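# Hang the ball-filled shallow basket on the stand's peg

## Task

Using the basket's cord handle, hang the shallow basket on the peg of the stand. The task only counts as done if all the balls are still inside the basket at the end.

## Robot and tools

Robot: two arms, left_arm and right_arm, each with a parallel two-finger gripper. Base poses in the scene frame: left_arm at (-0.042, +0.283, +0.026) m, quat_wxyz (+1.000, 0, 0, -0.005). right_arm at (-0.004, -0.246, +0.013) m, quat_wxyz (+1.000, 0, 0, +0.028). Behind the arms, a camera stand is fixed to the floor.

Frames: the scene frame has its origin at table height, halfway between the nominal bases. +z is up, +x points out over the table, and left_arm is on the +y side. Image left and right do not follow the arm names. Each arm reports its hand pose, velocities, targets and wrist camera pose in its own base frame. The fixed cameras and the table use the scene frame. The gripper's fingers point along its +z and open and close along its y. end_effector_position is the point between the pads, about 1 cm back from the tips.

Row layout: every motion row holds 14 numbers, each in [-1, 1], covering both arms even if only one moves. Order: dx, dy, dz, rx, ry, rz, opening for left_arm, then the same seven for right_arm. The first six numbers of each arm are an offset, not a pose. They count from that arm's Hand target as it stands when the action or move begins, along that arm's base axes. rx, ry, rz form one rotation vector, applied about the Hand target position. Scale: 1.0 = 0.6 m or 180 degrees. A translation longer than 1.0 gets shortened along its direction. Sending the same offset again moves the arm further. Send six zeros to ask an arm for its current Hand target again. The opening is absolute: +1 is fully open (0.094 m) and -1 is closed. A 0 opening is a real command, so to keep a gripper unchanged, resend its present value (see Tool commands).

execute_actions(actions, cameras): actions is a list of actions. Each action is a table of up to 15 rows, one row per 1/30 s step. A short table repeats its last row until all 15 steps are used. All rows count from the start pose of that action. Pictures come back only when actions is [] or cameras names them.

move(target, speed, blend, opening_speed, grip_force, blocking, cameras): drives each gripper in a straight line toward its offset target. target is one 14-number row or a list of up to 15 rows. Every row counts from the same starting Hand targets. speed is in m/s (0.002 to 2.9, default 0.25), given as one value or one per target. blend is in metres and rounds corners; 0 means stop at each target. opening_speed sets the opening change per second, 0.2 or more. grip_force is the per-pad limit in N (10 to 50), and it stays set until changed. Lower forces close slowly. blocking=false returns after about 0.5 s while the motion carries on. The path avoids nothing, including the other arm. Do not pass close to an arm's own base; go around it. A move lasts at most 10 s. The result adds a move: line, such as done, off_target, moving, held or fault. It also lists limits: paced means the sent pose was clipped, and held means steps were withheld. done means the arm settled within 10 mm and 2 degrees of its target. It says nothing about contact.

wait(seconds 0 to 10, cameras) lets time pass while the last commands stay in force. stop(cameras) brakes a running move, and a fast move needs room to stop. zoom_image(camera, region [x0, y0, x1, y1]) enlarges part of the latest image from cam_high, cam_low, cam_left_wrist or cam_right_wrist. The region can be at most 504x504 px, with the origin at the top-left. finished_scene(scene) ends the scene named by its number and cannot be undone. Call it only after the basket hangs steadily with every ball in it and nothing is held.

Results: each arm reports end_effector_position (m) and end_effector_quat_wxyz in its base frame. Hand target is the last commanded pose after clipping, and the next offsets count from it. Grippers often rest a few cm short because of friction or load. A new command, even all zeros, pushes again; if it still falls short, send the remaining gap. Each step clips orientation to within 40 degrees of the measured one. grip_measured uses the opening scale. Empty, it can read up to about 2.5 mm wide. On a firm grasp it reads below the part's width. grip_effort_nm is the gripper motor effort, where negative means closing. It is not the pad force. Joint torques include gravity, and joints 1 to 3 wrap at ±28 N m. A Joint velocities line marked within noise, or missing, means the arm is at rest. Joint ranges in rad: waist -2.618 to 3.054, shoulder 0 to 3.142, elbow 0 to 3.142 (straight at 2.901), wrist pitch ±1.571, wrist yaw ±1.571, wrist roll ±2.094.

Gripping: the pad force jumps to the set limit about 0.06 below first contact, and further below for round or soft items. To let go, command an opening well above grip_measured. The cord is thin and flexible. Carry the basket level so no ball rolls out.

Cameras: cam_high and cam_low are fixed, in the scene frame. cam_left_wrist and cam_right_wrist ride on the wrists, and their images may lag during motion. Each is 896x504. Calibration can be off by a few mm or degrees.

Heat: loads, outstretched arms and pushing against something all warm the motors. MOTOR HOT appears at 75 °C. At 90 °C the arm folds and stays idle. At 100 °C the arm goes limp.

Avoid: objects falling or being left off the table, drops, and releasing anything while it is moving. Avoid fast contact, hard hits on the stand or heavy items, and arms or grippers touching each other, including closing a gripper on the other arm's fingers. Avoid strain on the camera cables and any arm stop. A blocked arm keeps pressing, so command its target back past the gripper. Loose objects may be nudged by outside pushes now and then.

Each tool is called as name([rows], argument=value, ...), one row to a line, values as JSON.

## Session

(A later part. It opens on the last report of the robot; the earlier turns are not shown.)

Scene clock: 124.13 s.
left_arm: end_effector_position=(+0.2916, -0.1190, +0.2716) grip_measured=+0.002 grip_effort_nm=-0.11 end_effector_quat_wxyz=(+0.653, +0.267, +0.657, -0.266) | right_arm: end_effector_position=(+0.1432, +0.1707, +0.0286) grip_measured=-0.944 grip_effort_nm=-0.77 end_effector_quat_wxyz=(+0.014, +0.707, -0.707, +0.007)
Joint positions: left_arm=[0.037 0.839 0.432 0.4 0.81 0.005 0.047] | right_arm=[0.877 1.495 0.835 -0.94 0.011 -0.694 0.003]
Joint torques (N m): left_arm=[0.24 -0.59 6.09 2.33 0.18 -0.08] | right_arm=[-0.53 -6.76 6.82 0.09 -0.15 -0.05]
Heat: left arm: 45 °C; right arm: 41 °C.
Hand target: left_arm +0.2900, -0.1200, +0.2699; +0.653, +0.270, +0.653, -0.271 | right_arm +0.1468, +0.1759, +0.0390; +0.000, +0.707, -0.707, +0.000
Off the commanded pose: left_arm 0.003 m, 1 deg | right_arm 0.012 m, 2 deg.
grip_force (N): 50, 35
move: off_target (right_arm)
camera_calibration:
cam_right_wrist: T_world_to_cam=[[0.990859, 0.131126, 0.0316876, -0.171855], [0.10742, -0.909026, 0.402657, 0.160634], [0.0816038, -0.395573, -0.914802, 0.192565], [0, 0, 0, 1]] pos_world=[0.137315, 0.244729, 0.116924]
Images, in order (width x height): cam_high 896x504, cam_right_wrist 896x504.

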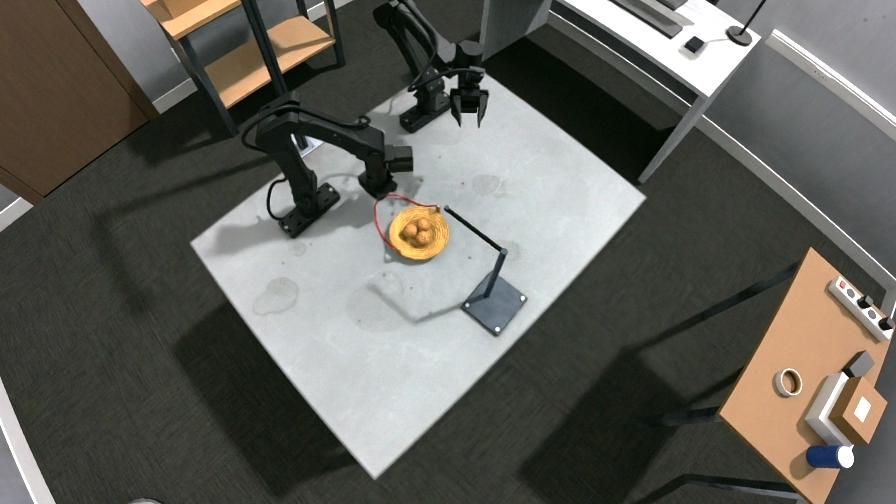

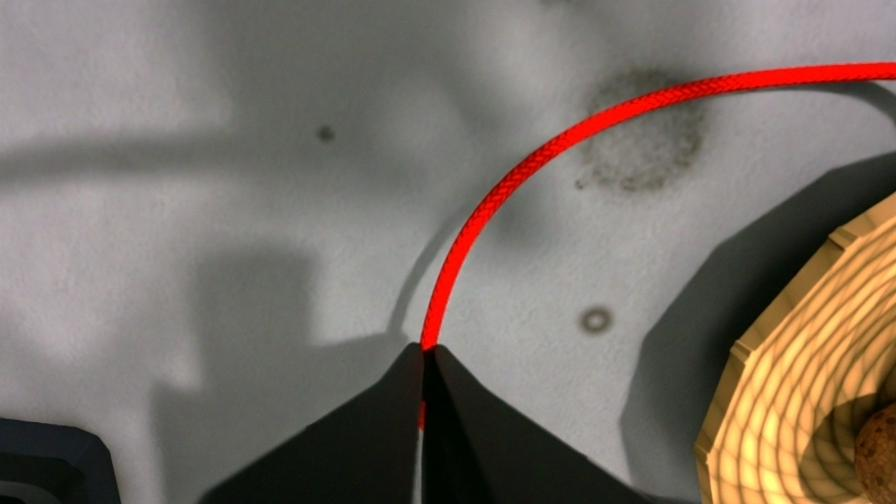

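move([
  [0,0,0,0,0,0,0.0,0.072,-0.0032,0.2183,0,-0.0833,0,-1.0],
  [0,0,0,0,0,0,0.0,0.172,-0.0065,0.3017,0,-0.1667,0,-1.0],
  [0,0,0,0,0,0,0.0,0.2687,-0.0082,0.3267,0,-0.25,0,-1.0],
], speed=0.1, blend=0.03, cameras=["all"])

Scene clock: 132.07 s.
left_arm: end_effector_position=(+0.2916, -0.1190, +0.2716) grip_measured=+0.002 grip_effort_nm=-0.11 end_effector_quat_wxyz=(+0.653, +0.267, +0.657, -0.266) | right_arm: end_effector_position=(+0.3059, +0.1750, +0.2271) grip_measured=-0.944 grip_effort_nm=-0.77 end_effector_quat_wxyz=(-0.255, +0.665, -0.651, +0.263)
Joint positions: left_arm=[0.037 0.839 0.432 0.4 0.81 0.005 0.047] | right_arm=[0.761 1.364 1.285 -0.902 0.493 -0.983 0.003]
Joint torques (N m): left_arm=[0.25 -0.57 6.06 2.33 0.17 -0.09] | right_arm=[-0.54 -7.27 5.07 1.34 0.36 0.03]
Heat: left arm: 45 °C; right arm: 42 °C.
Hand target: left_arm +0.2900, -0.1200, +0.2699; +0.653, +0.270, +0.653, -0.271 | right_arm +0.3080, +0.1711, +0.2350; -0.270, +0.654, -0.653, +0.270
Off the commanded pose: left_arm 0.003 m, 1 deg | right_arm 0.009 m, 2 deg.
grip_force (N): 50, 35
move: done
camera_calibration:
cam_left_wrist: T_world_to_cam=[[-0.71706, -0.682141, 0.14321, 0.0841939], [-0.369823, 0.198186, -0.907719, 0.409481], [0.59081, -0.703851, -0.394383, -0.0355642], [0, 0, 0, 1]] pos_world=[0.232819, -0.0487531, 0.34561]
cam_right_wrist: T_world_to_cam=[[0.692184, 0.152278, 0.705474, -0.405158], [-0.168699, -0.916272, 0.3633, 0.161851], [0.701728, -0.370483, -0.608539, 0.0988883], [0, 0, 0, 1]] pos_world=[0.238355, 0.246633, 0.287205]

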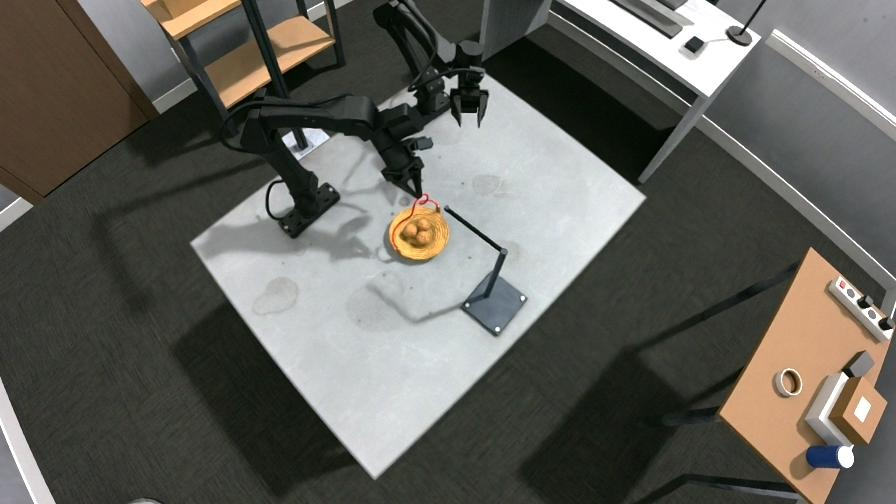

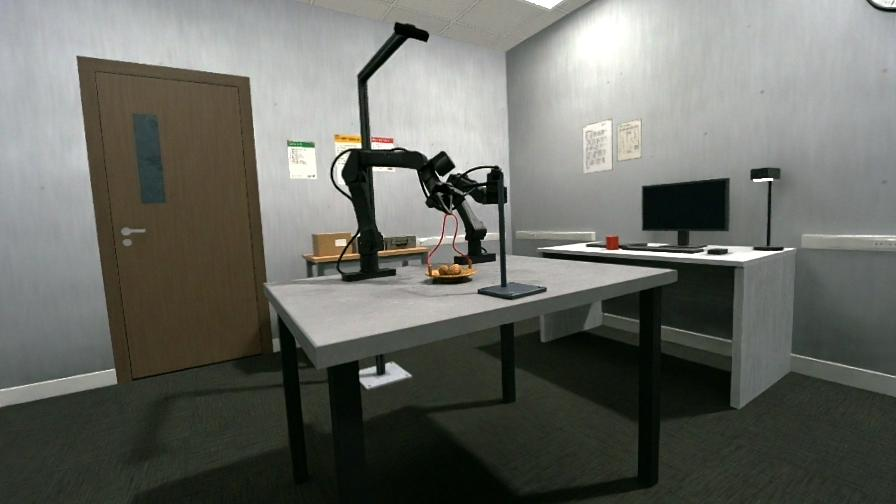

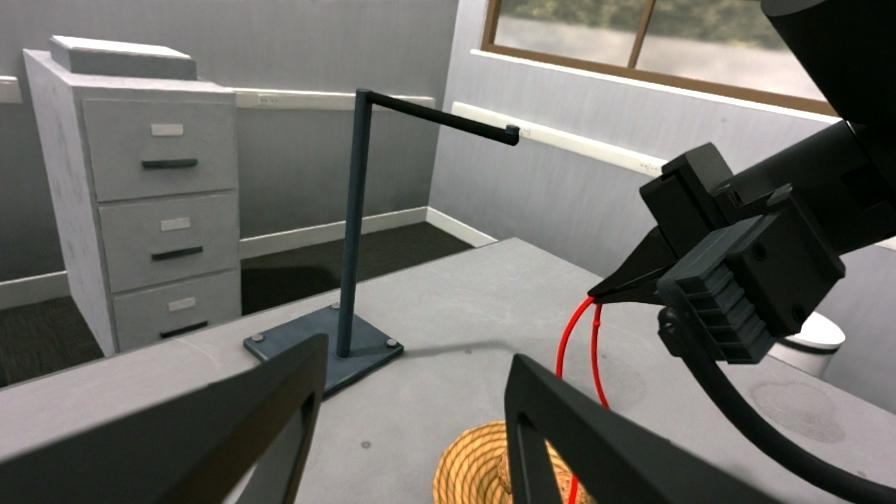

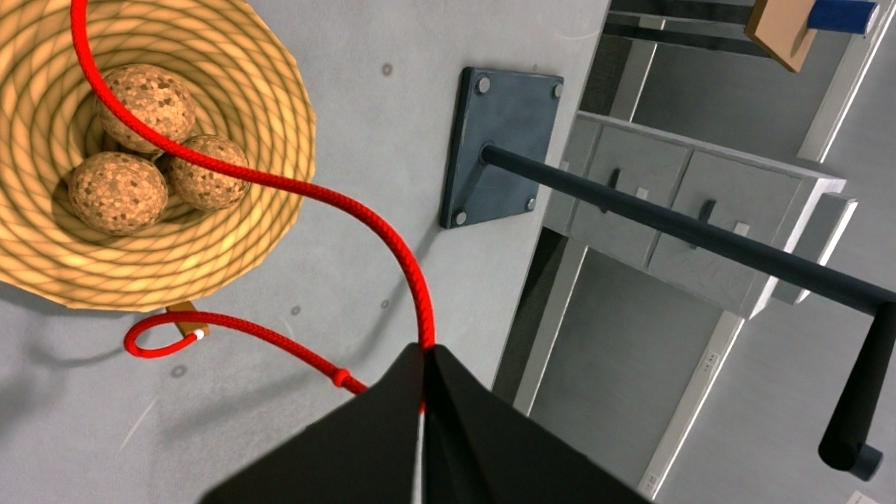

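move(target=[0,0,0,0,0,0,0.0,0.0,0,0.045,0,0,0,-1.0], speed=0.05, cameras=["cam_low","cam_left_wrist","cam_right_wrist"])

Scene clock: 134.63 s.
left_arm: end_effector_position=(+0.2916, -0.1190, +0.2716) grip_measured=+0.002 grip_effort_nm=-0.11 end_effector_quat_wxyz=(+0.653, +0.267, +0.657, -0.266) | right_arm: end_effector_position=(+0.3053, +0.1742, +0.2503) grip_measured=-0.944 grip_effort_nm=-0.77 end_effector_quat_wxyz=(-0.263, +0.662, -0.651, +0.264)
Joint positions: left_arm=[0.037 0.839 0.432 0.4 0.81 0.005 0.047] | right_arm=[0.761 1.364 1.369 -0.968 0.494 -0.985 0.003]
Joint torques (N m): left_arm=[0.27 -0.58 6.09 2.32 0.17 -0.09] | right_arm=[-0.51 -5.11 8.24 1.01 0.34 0.02]
Heat: left arm: 45 °C; right arm: 42 °C.
Hand target: left_arm +0.2900, -0.1200, +0.2699; +0.653, +0.270, +0.653, -0.271 | right_arm +0.3079, +0.1710, +0.2619; -0.270, +0.654, -0.653, +0.270
Off the commanded pose: left_arm 0.003 m, 1 deg | right_arm 0.012 m, 1 deg.
grip_force (N): 50, 35
move: off_target (right_arm)
camera_calibration:
cam_left_wrist: T_world_to_cam=[[-0.71706, -0.682141, 0.14321, 0.0841939], [-0.369823, 0.198186, -0.907719, 0.409481], [0.59081, -0.703851, -0.394383, -0.0355642], [0, 0, 0, 1]] pos_world=[0.232819, -0.0487531, 0.34561]
cam_right_wrist: T_world_to_cam=[[0.682559, 0.145027, 0.716296, -0.419553], [-0.172837, -0.920277, 0.351024, 0.157617], [0.710099, -0.363397, -0.603077, 0.107957], [0, 0, 0, 1]] pos_world=[0.236952, 0.24513, 0.310303]
Images, in order (width x height): cam_low 896x504, cam_left_wrist 896x504, cam_right_wrist 896x504.

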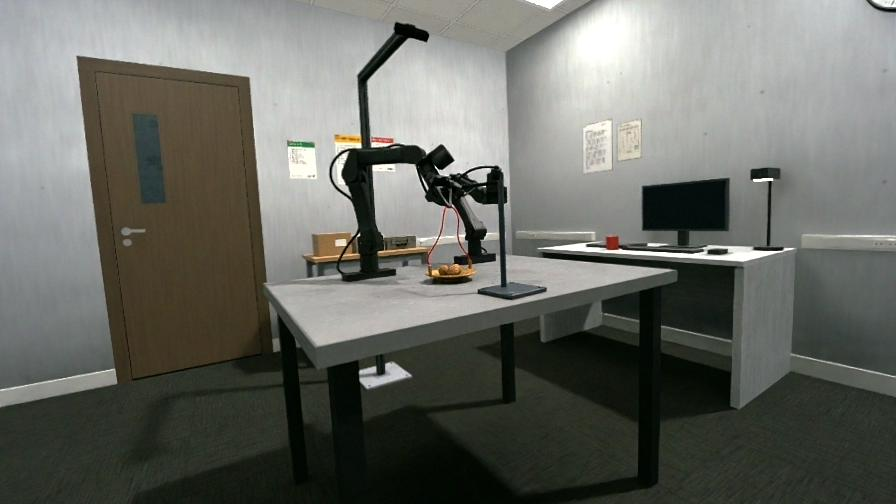

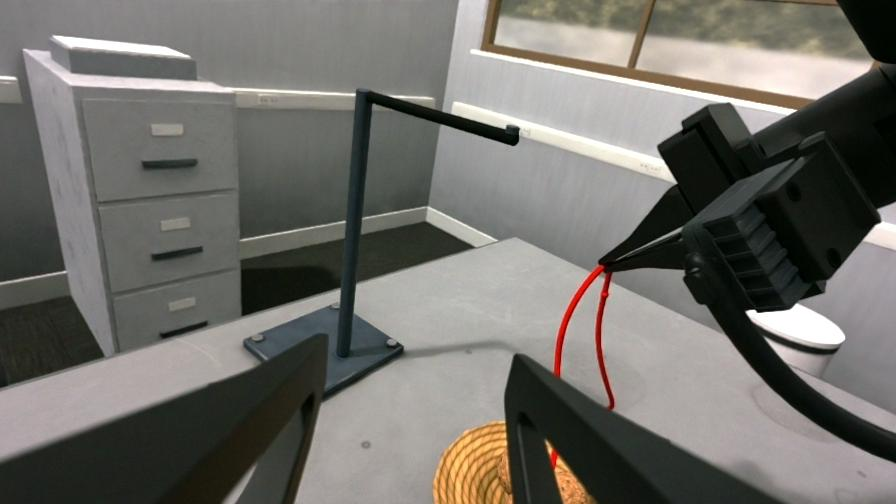

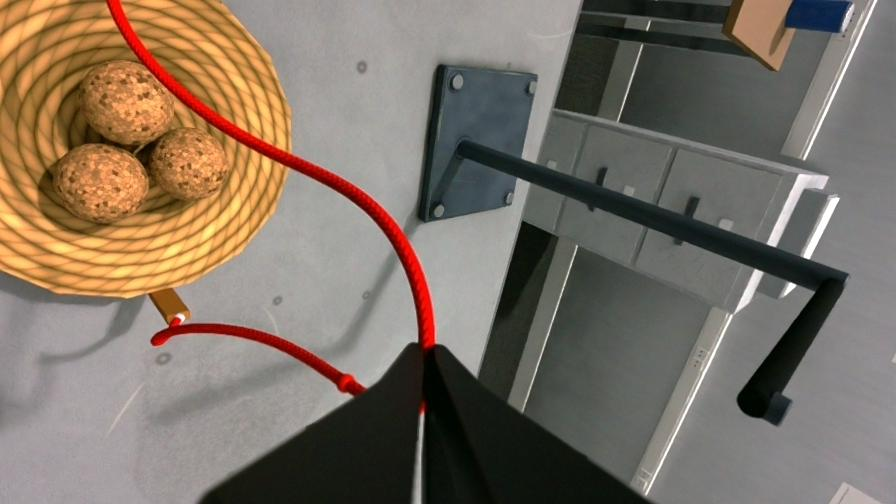

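move(target=[0,0,0,0,0,0,0.0,0.0,-0.004,0,0.033,0,0,-1.0], speed=0.03, cameras=["cam_low","cam_left_wrist","cam_right_wrist"])

Scene clock: 137.43 s.
left_arm: end_effector_position=(+0.2916, -0.1190, +0.2716) grip_measured=+0.002 grip_effort_nm=-0.11 end_effector_quat_wxyz=(+0.653, +0.267, +0.657, -0.266) | right_arm: end_effector_position=(+0.3076, +0.1696, +0.2557) grip_measured=-0.944 grip_effort_nm=-0.76 end_effector_quat_wxyz=(-0.285, +0.650, -0.662, +0.240)
Joint positions: left_arm=[0.037 0.839 0.432 0.4 0.81 0.005 0.047] | right_arm=[0.714 1.331 1.358 -0.942 0.424 -0.984 0.003]
Joint torques (N m): left_arm=[0.27 -0.55 6.08 2.32 0.18 -0.07] | right_arm=[-0.57 -6.72 5.03 1.41 0.09 0.11]
Heat: left arm: 45 °C; right arm: 42 °C.
Hand target: left_arm +0.2900, -0.1200, +0.2699; +0.653, +0.270, +0.653, -0.271 | right_arm +0.3079, +0.1687, +0.2620; -0.304, +0.639, -0.666, +0.236
Off the commanded pose: left_arm 0.003 m, 1 deg | right_arm 0.006 m, 2 deg.
grip_force (N): 50, 35
move: done
camera_calibration:
cam_left_wrist: T_world_to_cam=[[-0.71706, -0.682141, 0.14321, 0.0841939], [-0.369823, 0.198186, -0.907719, 0.409481], [0.59081, -0.703851, -0.394383, -0.0355642], [0, 0, 0, 1]] pos_world=[0.232819, -0.0487531, 0.34561]
cam_right_wrist: T_world_to_cam=[[0.685004, 0.0870133, 0.723324, -0.417029], [-0.178309, -0.942623, 0.282256, 0.174919], [0.706382, -0.322322, -0.630185, 0.109015], [0, 0, 0, 1]] pos_world=[0.23985, 0.236307, 0.320974]
Images, in order (width x height): cam_low 896x504, cam_left_wrist 896x504, cam_right_wrist 896x504.

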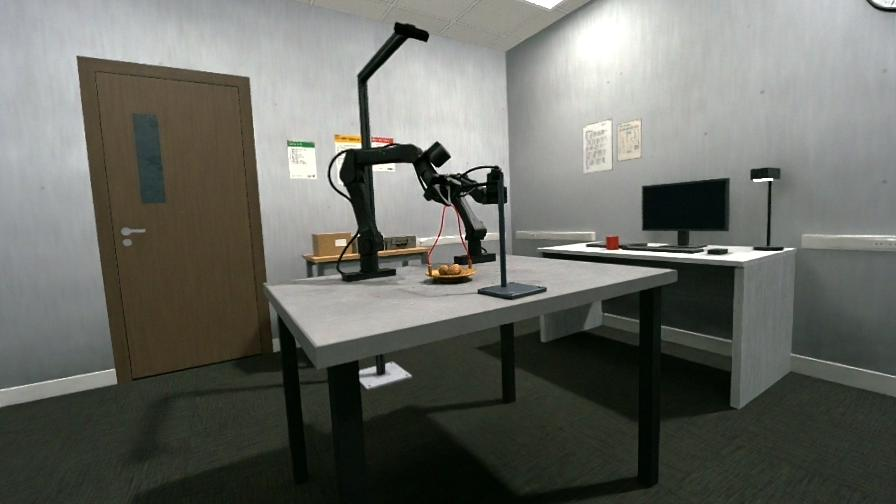

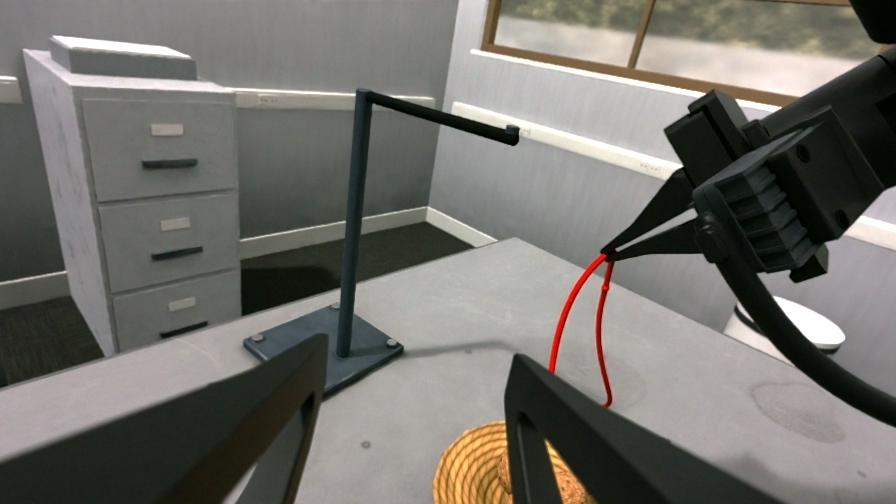

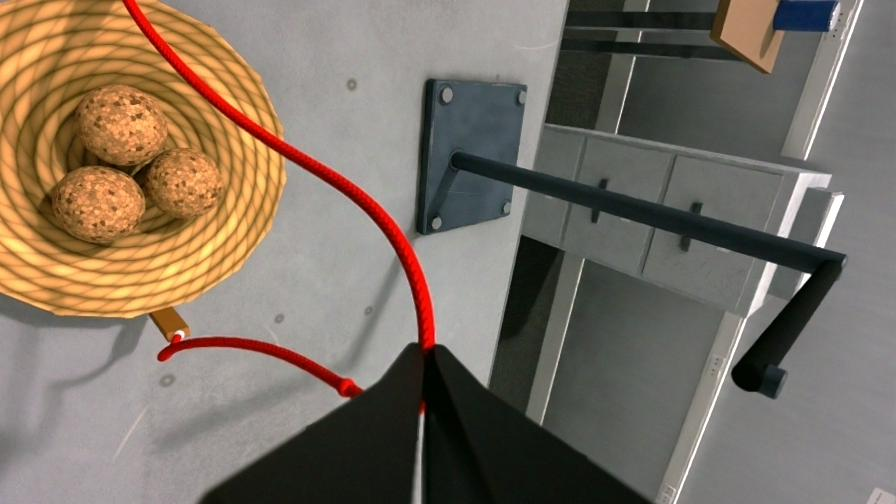

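move(target=[0,0,0,0,0,0,0.0,0.0,0.0035,0.02,-0.033,0,0,-1.0], speed=0.03, cameras=["cam_low","cam_left_wrist"])

Scene clock: 141.20 s.
left_arm: end_effector_position=(+0.2916, -0.1190, +0.2716) grip_measured=+0.002 grip_effort_nm=-0.11 end_effector_quat_wxyz=(+0.653, +0.267, +0.657, -0.266) | right_arm: end_effector_position=(+0.3068, +0.1693, +0.2635) grip_measured=-0.944 grip_effort_nm=-0.77 end_effector_quat_wxyz=(-0.263, +0.657, -0.655, +0.265)
Joint positions: left_arm=[0.037 0.839 0.432 0.4 0.81 0.005 0.047] | right_arm=[0.747 1.369 1.426 -1.014 0.491 -0.985 0.003]
Joint torques (N m): left_arm=[0.24 -0.58 6.11 2.32 0.19 -0.1] | right_arm=[0.53 -4.48 8.47 1.06 0.37 0.02]
Heat: left arm: 45 °C; right arm: 42 °C.
Hand target: left_arm +0.2900, -0.1200, +0.2699; +0.653, +0.270, +0.653, -0.271 | right_arm +0.3080, +0.1708, +0.2740; -0.270, +0.654, -0.653, +0.270
Off the commanded pose: left_arm 0.003 m, 1 deg | right_arm 0.011 m, 1 deg.
grip_force (N): 50, 35
move: off_target (right_arm)
camera_calibration:
cam_left_wrist: T_world_to_cam=[[-0.71706, -0.682141, 0.14321, 0.0841939], [-0.369823, 0.198186, -0.907719, 0.409481], [0.59081, -0.703851, -0.394383, -0.0355642], [0, 0, 0, 1]] pos_world=[0.232819, -0.0487531, 0.34561]
Images, in order (width x height): cam_low 896x504, cam_left_wrist 896x504.

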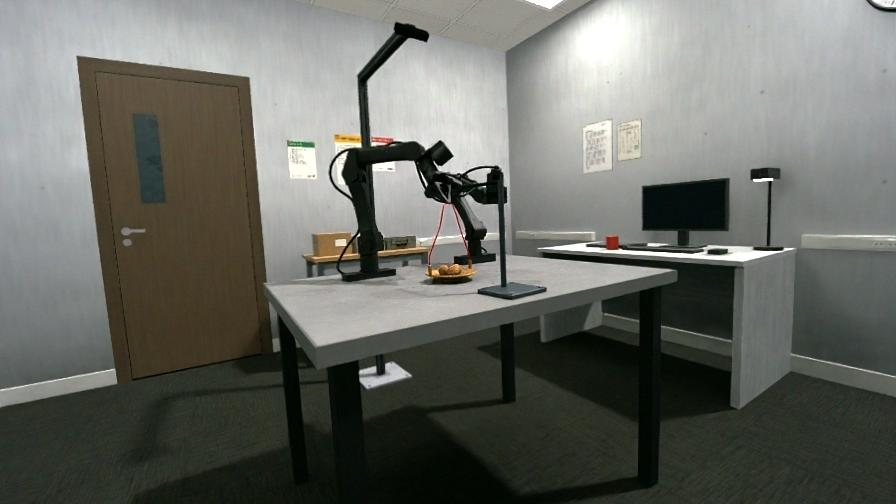

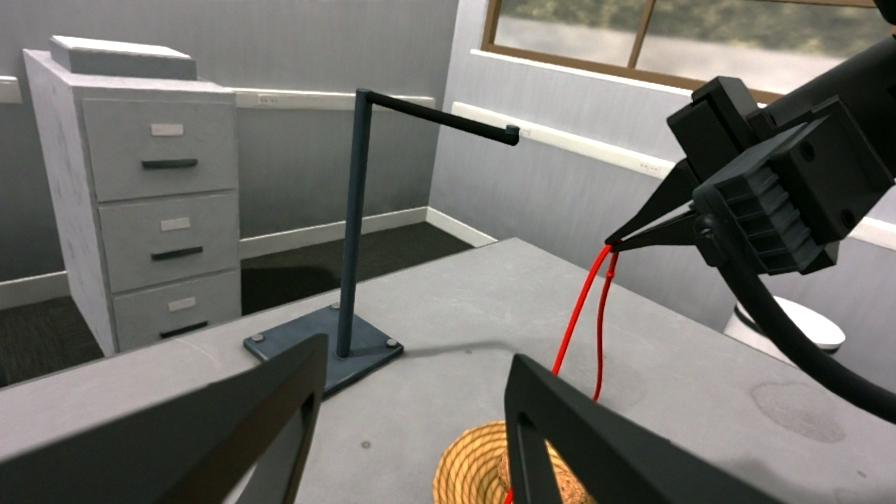

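move(target=[0,0,0,0,0,0,0.0,0.0,0,0.02,0,0,0,-1.0], speed=0.02, cameras=["cam_low","cam_right_wrist"])

zoom_image(camera="cam_low", region=[380, 160, 540, 310])

Scene clock: 143.50 s.
left_arm: end_effector_position=(+0.2916, -0.1190, +0.2717) grip_measured=+0.002 grip_effort_nm=-0.11 end_effector_quat_wxyz=(+0.653, +0.267, +0.657, -0.266) | right_arm: end_effector_position=(+0.3043, +0.1669, +0.2696) grip_measured=-0.944 grip_effort_nm=-0.76 end_effector_quat_wxyz=(-0.250, +0.662, -0.655, +0.265)
Joint positions: left_arm=[0.037 0.839 0.432 0.4 0.81 0.005 0.047] | right_arm=[0.747 1.388 1.482 -1.08 0.491 -0.986 0.003]
Joint torques (N m): left_arm=[0.21 -0.59 6.11 2.31 0.17 -0.08] | right_arm=[0.62 -4.82 8.9 1.15 0.37 0.03]
Heat: left arm: 45 °C; right arm: 43 °C.
Hand target: left_arm +0.2900, -0.1200, +0.2699; +0.653, +0.270, +0.653, -0.271 | right_arm +0.3080, +0.1708, +0.2860; -0.270, +0.654, -0.653, +0.270
Off the commanded pose: left_arm 0.003 m, 1 deg | right_arm 0.017 m, 3 deg.
grip_force (N): 50, 35
move: off_target (right_arm)
camera_calibration:
cam_right_wrist: T_world_to_cam=[[0.697895, 0.147476, 0.700852, -0.432551], [-0.177438, -0.912459, 0.368693, 0.13928], [0.693872, -0.381666, -0.610633, 0.127741], [0, 0, 0, 1]] pos_world=[0.237953, 0.239633, 0.329806]
Images, in order (width x height): cam_low 896x504, cam_right_wrist 896x504.

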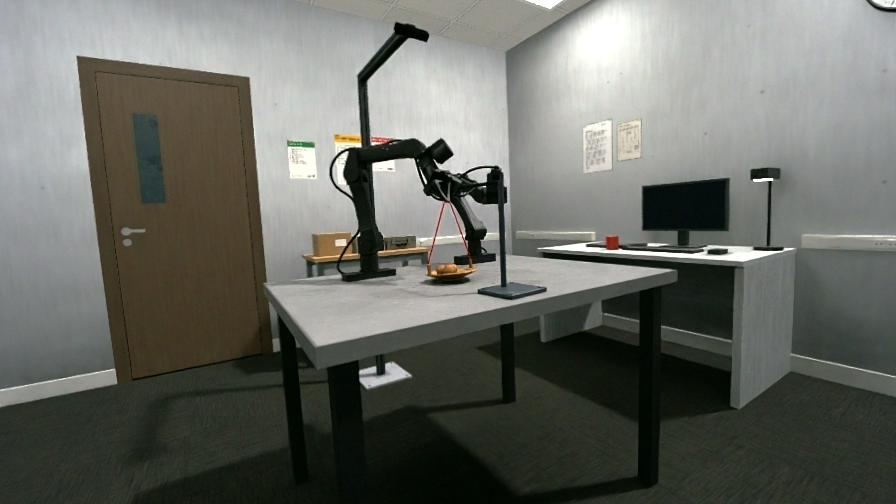

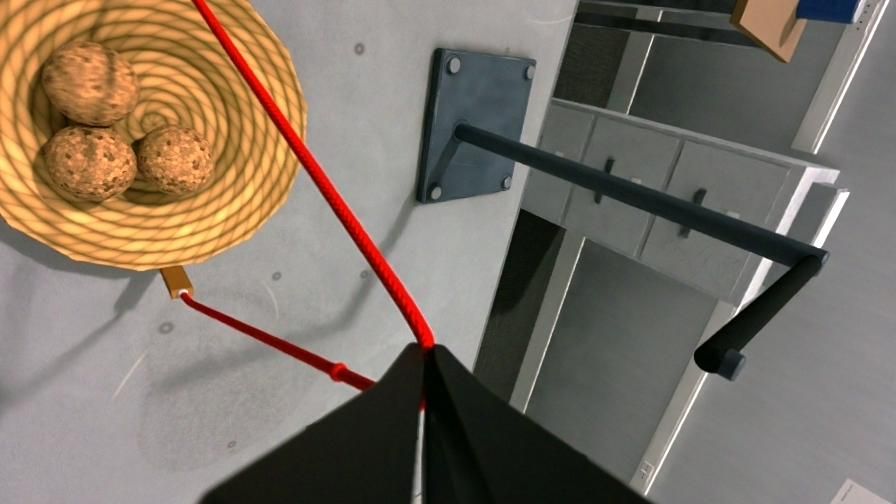

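Scaled by 3.150 from the camera's 896x504 image, which has a finer 1280x720 frame.

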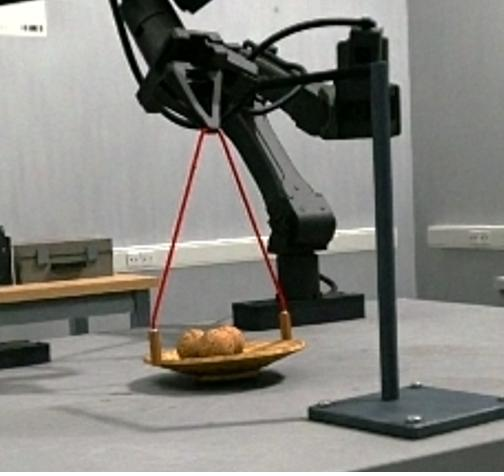

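move(target=[0,0,0,0,0,0,0.0,0.004,0.004,0.025,0,0,0,-1.0], speed=0.02, cameras=["cam_low","cam_left_wrist","cam_right_wrist"])

zoom_image(camera="cam_low", region=[380, 160, 540, 310])

Scene clock: 146.60 s.
left_arm: end_effector_position=(+0.2916, -0.1190, +0.2717) grip_measured=+0.002 grip_effort_nm=-0.11 end_effector_quat_wxyz=(+0.653, +0.267, +0.657, -0.266) | right_arm: end_effector_position=(+0.3071, +0.1696, +0.2849) grip_measured=-0.944 grip_effort_nm=-0.76 end_effector_quat_wxyz=(-0.249, +0.662, -0.655, +0.265)
Joint positions: left_arm=[0.037 0.839 0.432 0.4 0.81 0.005 0.047] | right_arm=[0.747 1.424 1.576 -1.139 0.491 -0.986 0.003]
Joint torques (N m): left_arm=[0.31 -0.59 6.11 2.33 0.19 -0.07] | right_arm=[0.66 -5.11 8.7 1.16 0.37 0.04]
Heat: left arm: 45 °C; right arm: 43 °C.
Hand target: left_arm +0.2900, -0.1200, +0.2699; +0.653, +0.270, +0.653, -0.271 | right_arm +0.3104, +0.1731, +0.3011; -0.270, +0.654, -0.653, +0.270
Off the commanded pose: left_arm 0.003 m, 1 deg | right_arm 0.017 m, 3 deg.
grip_force (N): 50, 35
move: off_target (right_arm)
camera_calibration:
cam_left_wrist: T_world_to_cam=[[-0.717144, -0.682113, 0.142923, 0.0842999], [-0.369481, 0.198236, -0.907847, 0.409539], [0.590921, -0.703864, -0.394191, -0.0356176], [0, 0, 0, 1]] pos_world=[0.232819, -0.0487532, 0.34571]
cam_right_wrist: T_world_to_cam=[[0.698105, 0.147655, 0.700605, -0.445705], [-0.177295, -0.912383, 0.36895, 0.136475], [0.693697, -0.38178, -0.610761, 0.136216], [0, 0, 0, 1]] pos_world=[0.240853, 0.242333, 0.345106]
Images, in order (width x height): cam_low 896x504, cam_left_wrist 896x504, cam_right_wrist 896x504.

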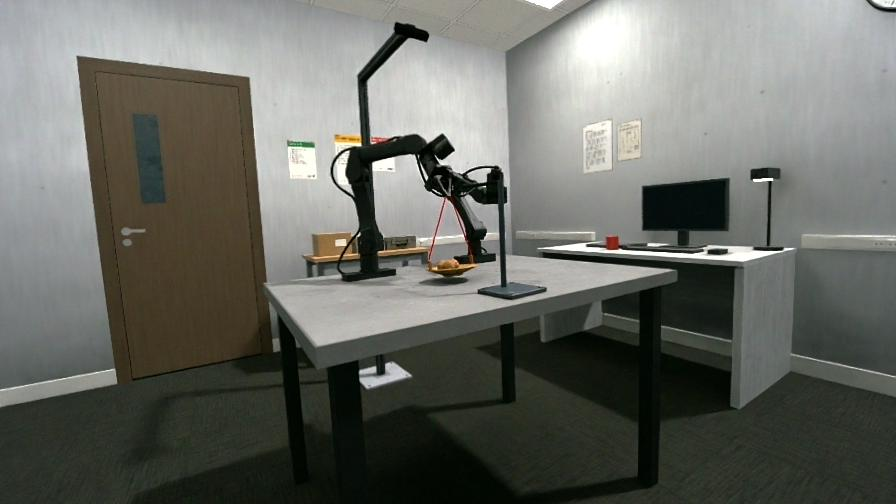

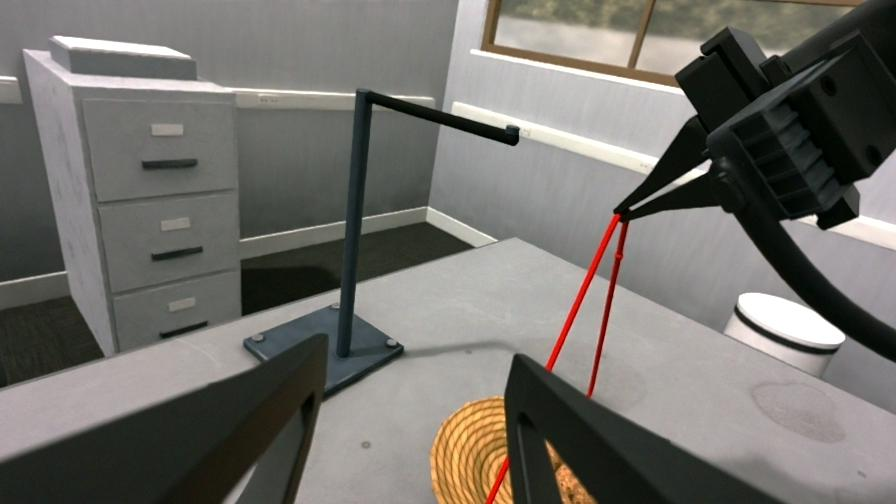

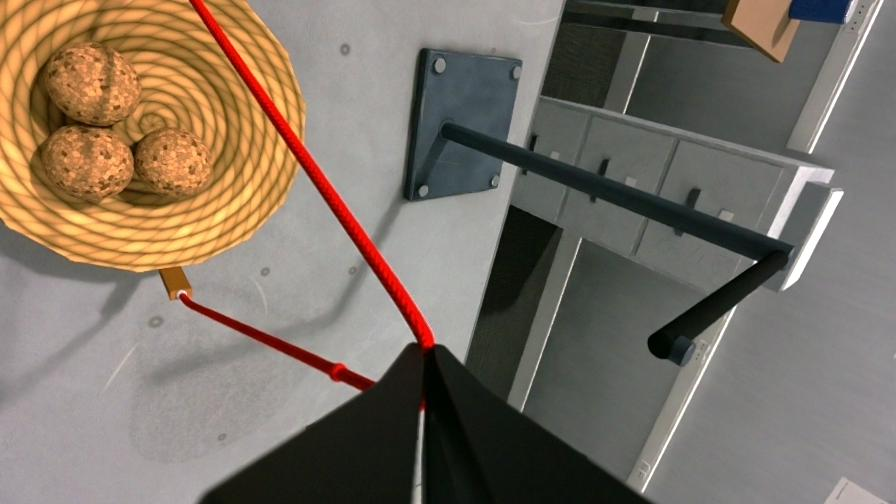

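Scaled by 3.150 from the camera's 896x504 image, which has a finer 1280x720 frame.

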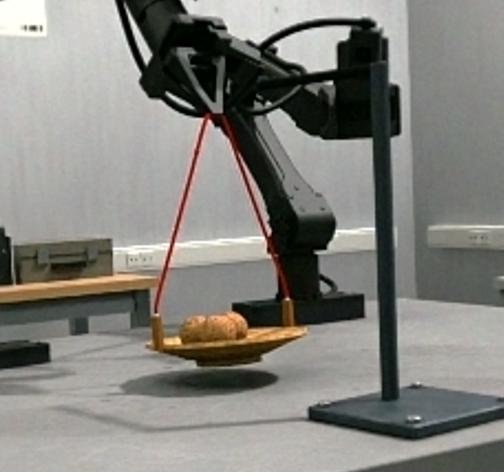

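move(target=[0,0,0,0,0,0,0.0,0.0,-0.012,0.095,0,0,0,-1.0], speed=0.04, cameras=["cam_low","cam_left_wrist","cam_right_wrist","cam_high"])

zoom_image(camera="cam_low", region=[380, 160, 540, 310])

Scene clock: 152.27 s.
left_arm: end_effector_position=(+0.2916, -0.1190, +0.2717) grip_measured=+0.002 grip_effort_nm=-0.11 end_effector_quat_wxyz=(+0.653, +0.267, +0.657, -0.266) | right_arm: end_effector_position=(+0.3070, +0.1672, +0.3450) grip_measured=-0.944 grip_effort_nm=-0.77 end_effector_quat_wxyz=(-0.253, +0.664, -0.651, +0.266)
Joint positions: left_arm=[0.037 0.839 0.432 0.4 0.81 0.005 0.047] | right_arm=[0.74 1.532 1.941 -1.383 0.488 -1.003 0.003]
Joint torques (N m): left_arm=[0.24 -0.58 6.06 2.32 0.19 -0.07] | right_arm=[-0.51 -5.45 7.79 1.19 0.27 0.03]
Heat: left arm: 45 °C; right arm: 44 °C.
Hand target: left_arm +0.2900, -0.1200, +0.2699; +0.653, +0.270, +0.653, -0.271 | right_arm +0.3103, +0.1660, +0.3580; -0.270, +0.654, -0.653, +0.270
Off the commanded pose: left_arm 0.003 m, 1 deg | right_arm 0.014 m, 2 deg.
grip_force (N): 50, 35
move: off_target (right_arm)
camera_calibration:
cam_left_wrist: T_world_to_cam=[[-0.717144, -0.682113, 0.142923, 0.0842999], [-0.369481, 0.198236, -0.907847, 0.409539], [0.590921, -0.703864, -0.394191, -0.0356176], [0, 0, 0, 1]] pos_world=[0.232819, -0.0487532, 0.34571]
cam_right_wrist: T_world_to_cam=[[0.691695, 0.154132, 0.70555, -0.488158], [-0.172505, -0.913418, 0.368659, 0.110974], [0.701284, -0.376711, -0.605218, 0.167046], [0, 0, 0, 1]] pos_world=[0.239654, 0.239534, 0.404608]

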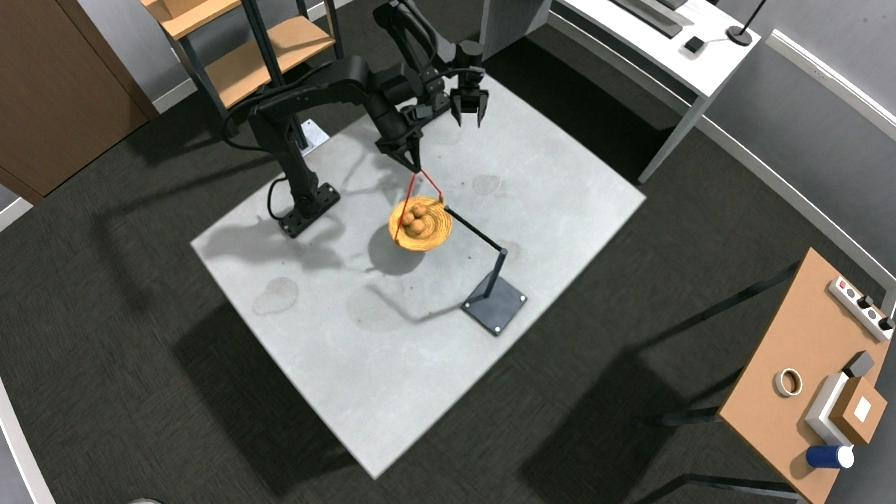

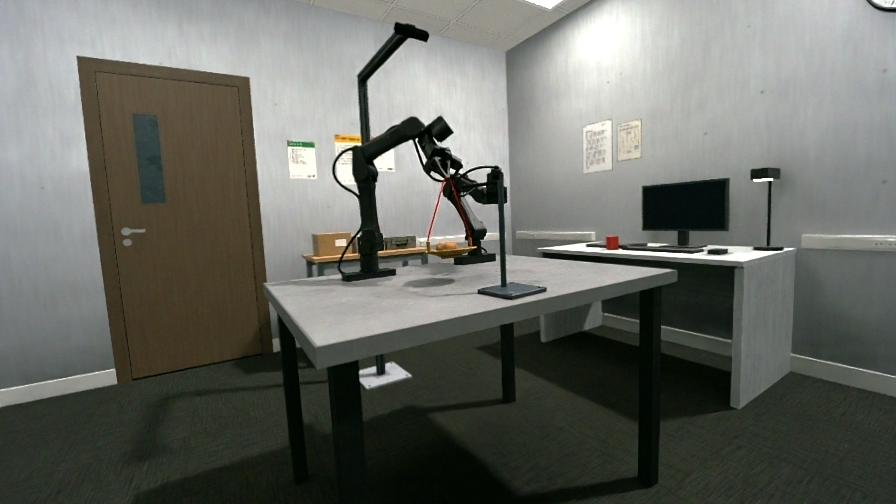

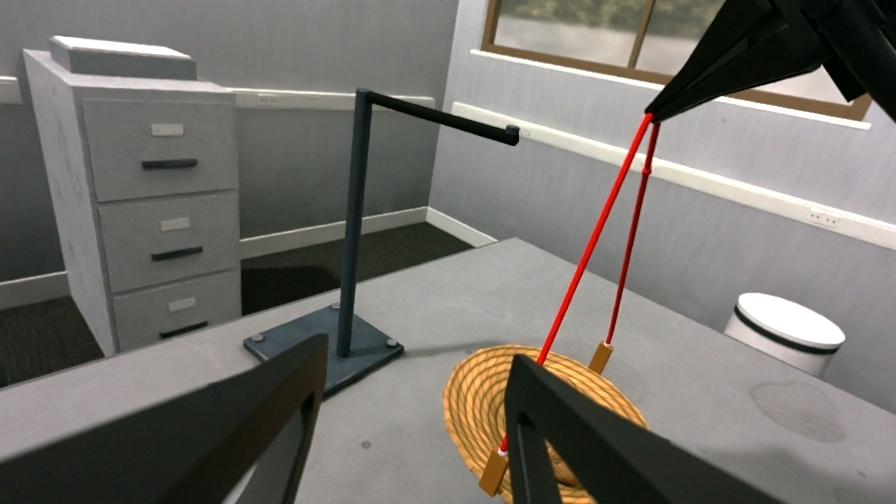

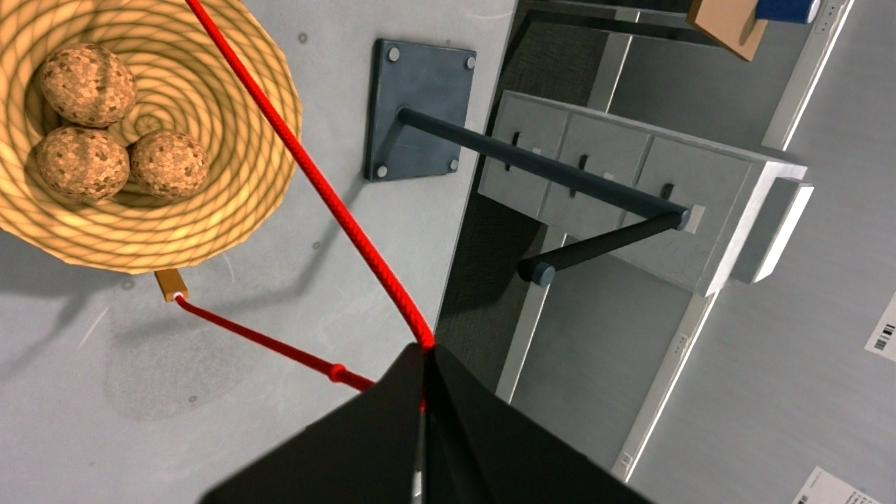

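Scaled by 3.150 from the camera's 896x504 image, which has a finer 1280x720 frame.

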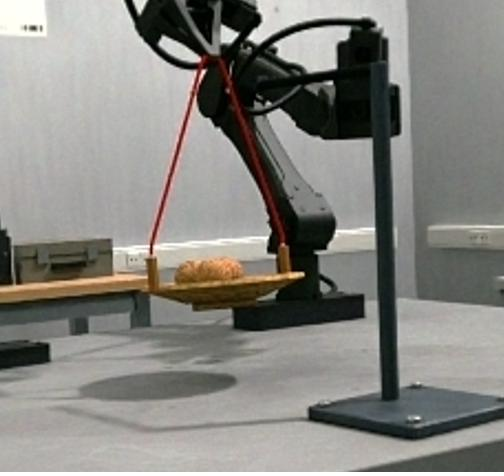

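move(target=[0,0,0,0,0,0,0.0,0.0,-0.02,0.03,0,0,0,-1.0], speed=0.03, cameras=["cam_left_wrist","cam_right_wrist"])

Scene clock: 157.20 s.
left_arm: end_effector_position=(+0.2916, -0.1190, +0.2717) grip_measured=+0.002 grip_effort_nm=-0.11 end_effector_quat_wxyz=(+0.653, +0.267, +0.657, -0.266) | right_arm: end_effector_position=(+0.3078, +0.1552, +0.3640) grip_measured=-0.944 grip_effort_nm=-0.76 end_effector_quat_wxyz=(-0.253, +0.663, -0.652, +0.266)
Joint positions: left_arm=[0.037 0.839 0.432 0.4 0.81 0.005 0.047] | right_arm=[0.702 1.556 2.058 -1.459 0.467 -1.037 0.003]
Joint torques (N m): left_arm=[0.28 -0.57 6.12 2.33 0.17 -0.09] | right_arm=[-0.5 -5.29 7.42 1.21 0.26 0]
Heat: left arm: 45 °C; right arm: 44 °C.
Hand target: left_arm +0.2900, -0.1200, +0.2699; +0.653, +0.270, +0.653, -0.271 | right_arm +0.3104, +0.1539, +0.3760; -0.270, +0.654, -0.653, +0.270
Off the commanded pose: left_arm 0.003 m, 1 deg | right_arm 0.012 m, 2 deg.
grip_force (N): 50, 35
move: off_target (right_arm)
camera_calibration:
cam_left_wrist: T_world_to_cam=[[-0.717144, -0.682113, 0.142923, 0.0842999], [-0.369481, 0.198236, -0.907847, 0.409539], [0.590921, -0.703864, -0.394191, -0.0356176], [0, 0, 0, 1]] pos_world=[0.232819, -0.0487532, 0.34571]
cam_right_wrist: T_world_to_cam=[[0.691092, 0.15204, 0.706595, -0.500088], [-0.174437, -0.913639, 0.367201, 0.0942785], [0.701401, -0.377026, -0.604887, 0.173366], [0, 0, 0, 1]] pos_world=[0.240453, 0.227534, 0.423607]
Images, in order (width x height): cam_left_wrist 896x504, cam_right_wrist 896x504.

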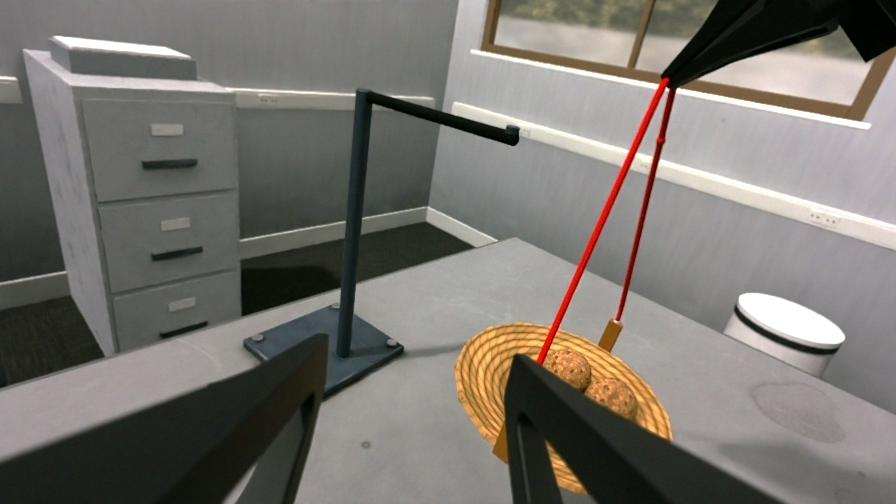

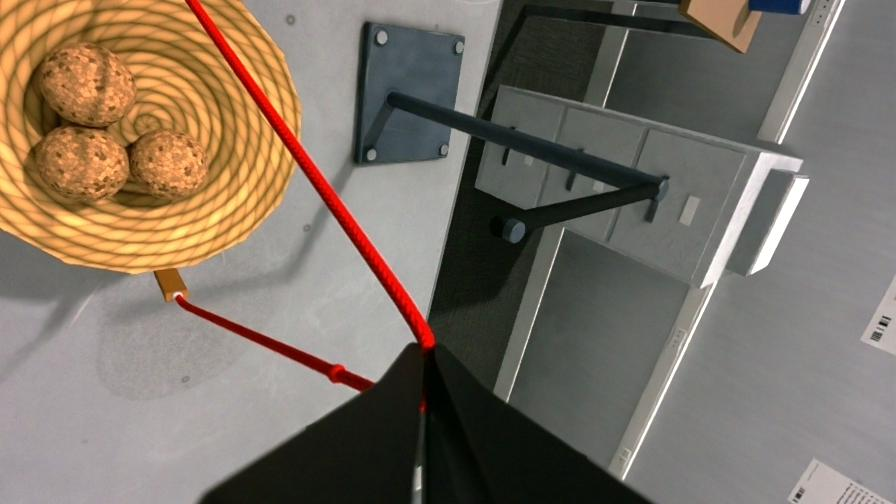

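move(target=[0,0,0,0,0,0,0.0,0.14,0.0,0.0,0,0,0,-1.0], speed=0.035, cameras=["cam_low","cam_left_wrist","cam_right_wrist"])

Scene clock: 161.40 s.
left_arm: end_effector_position=(+0.2916, -0.1190, +0.2717) grip_measured=+0.002 grip_effort_nm=-0.11 end_effector_quat_wxyz=(+0.653, +0.267, +0.657, -0.266) | right_arm: end_effector_position=(+0.3889, +0.1532, +0.3617) grip_measured=-0.944 grip_effort_nm=-0.76 end_effector_quat_wxyz=(-0.245, +0.665, -0.654, +0.264)
Joint positions: left_arm=[0.037 0.839 0.432 0.4 0.81 0.005 0.047] | right_arm=[0.526 1.83 2.369 -1.452 0.362 -1.185 0.003]
Joint torques (N m): left_arm=[0.28 -0.61 6.08 2.31 0.18 -0.09] | right_arm=[-0.43 -7.88 7.36 1.44 0.12 0.01]
Heat: left arm: 45 °C; right arm: 44 °C.
Hand target: left_arm +0.2900, -0.1200, +0.2699; +0.653, +0.270, +0.653, -0.271 | right_arm +0.3944, +0.1539, +0.3761; -0.270, +0.654, -0.653, +0.270
Off the commanded pose: left_arm 0.003 m, 1 deg | right_arm 0.015 m, 3 deg.
grip_force (N): 50, 35
move: off_target (right_arm)
camera_calibration:
cam_left_wrist: T_world_to_cam=[[-0.717144, -0.682113, 0.142923, 0.0842999], [-0.369481, 0.198236, -0.907847, 0.409539], [0.590921, -0.703864, -0.394191, -0.0356176], [0, 0, 0, 1]] pos_world=[0.232819, -0.0487532, 0.34571]
cam_right_wrist: T_world_to_cam=[[0.702942, 0.153306, 0.694529, -0.554643], [-0.172534, -0.910573, 0.375618, 0.10314], [0.690003, -0.383867, -0.61363, 0.122929], [0, 0, 0, 1]] pos_world=[0.322856, 0.226135, 0.421907]
Images, in order (width x height): cam_low 896x504, cam_left_wrist 896x504, cam_right_wrist 896x504.

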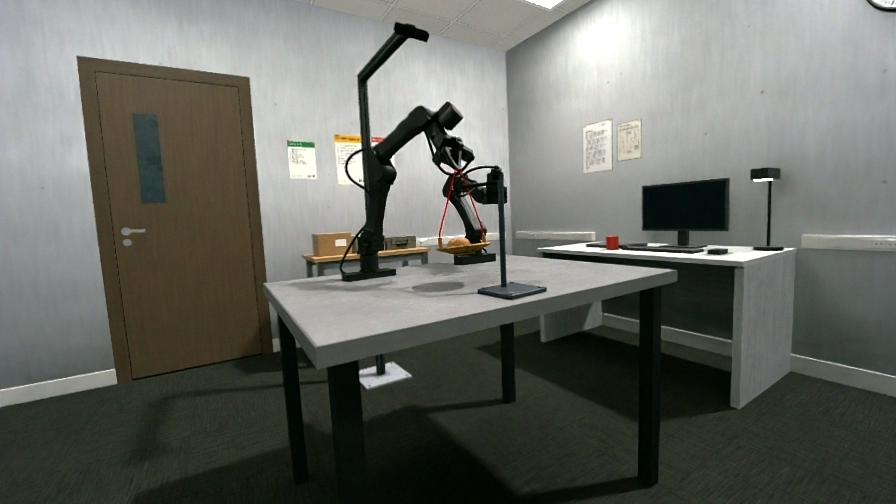

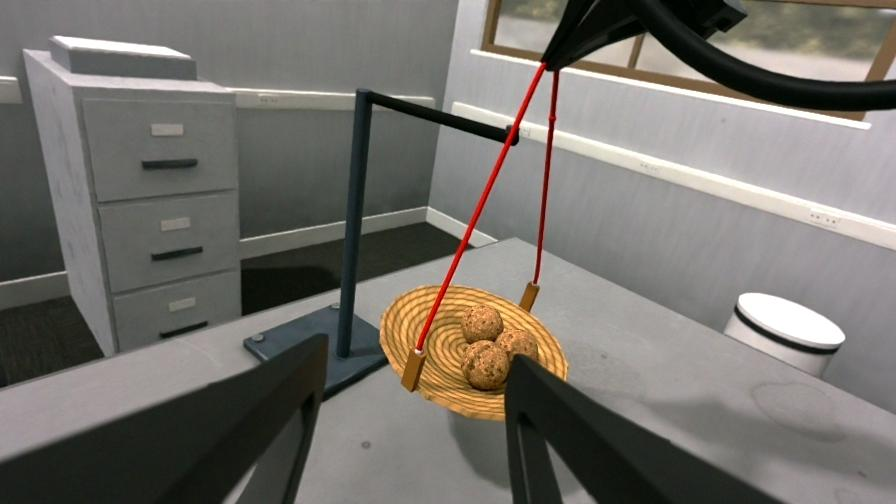

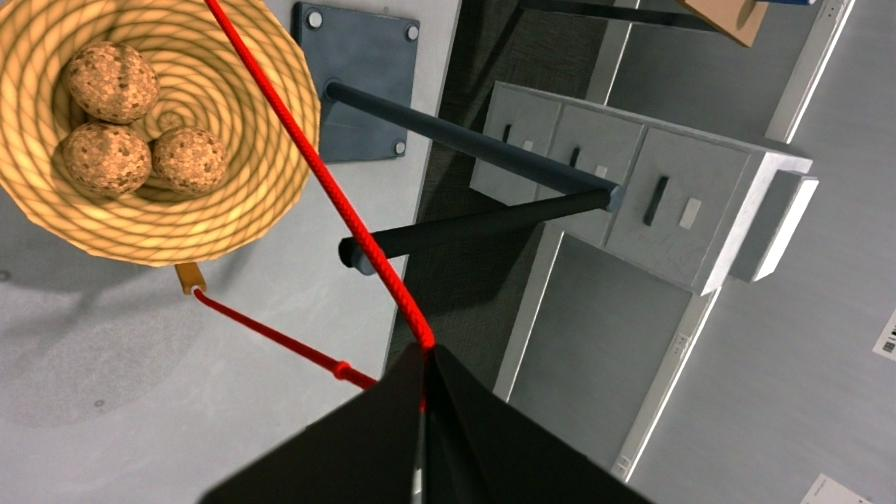

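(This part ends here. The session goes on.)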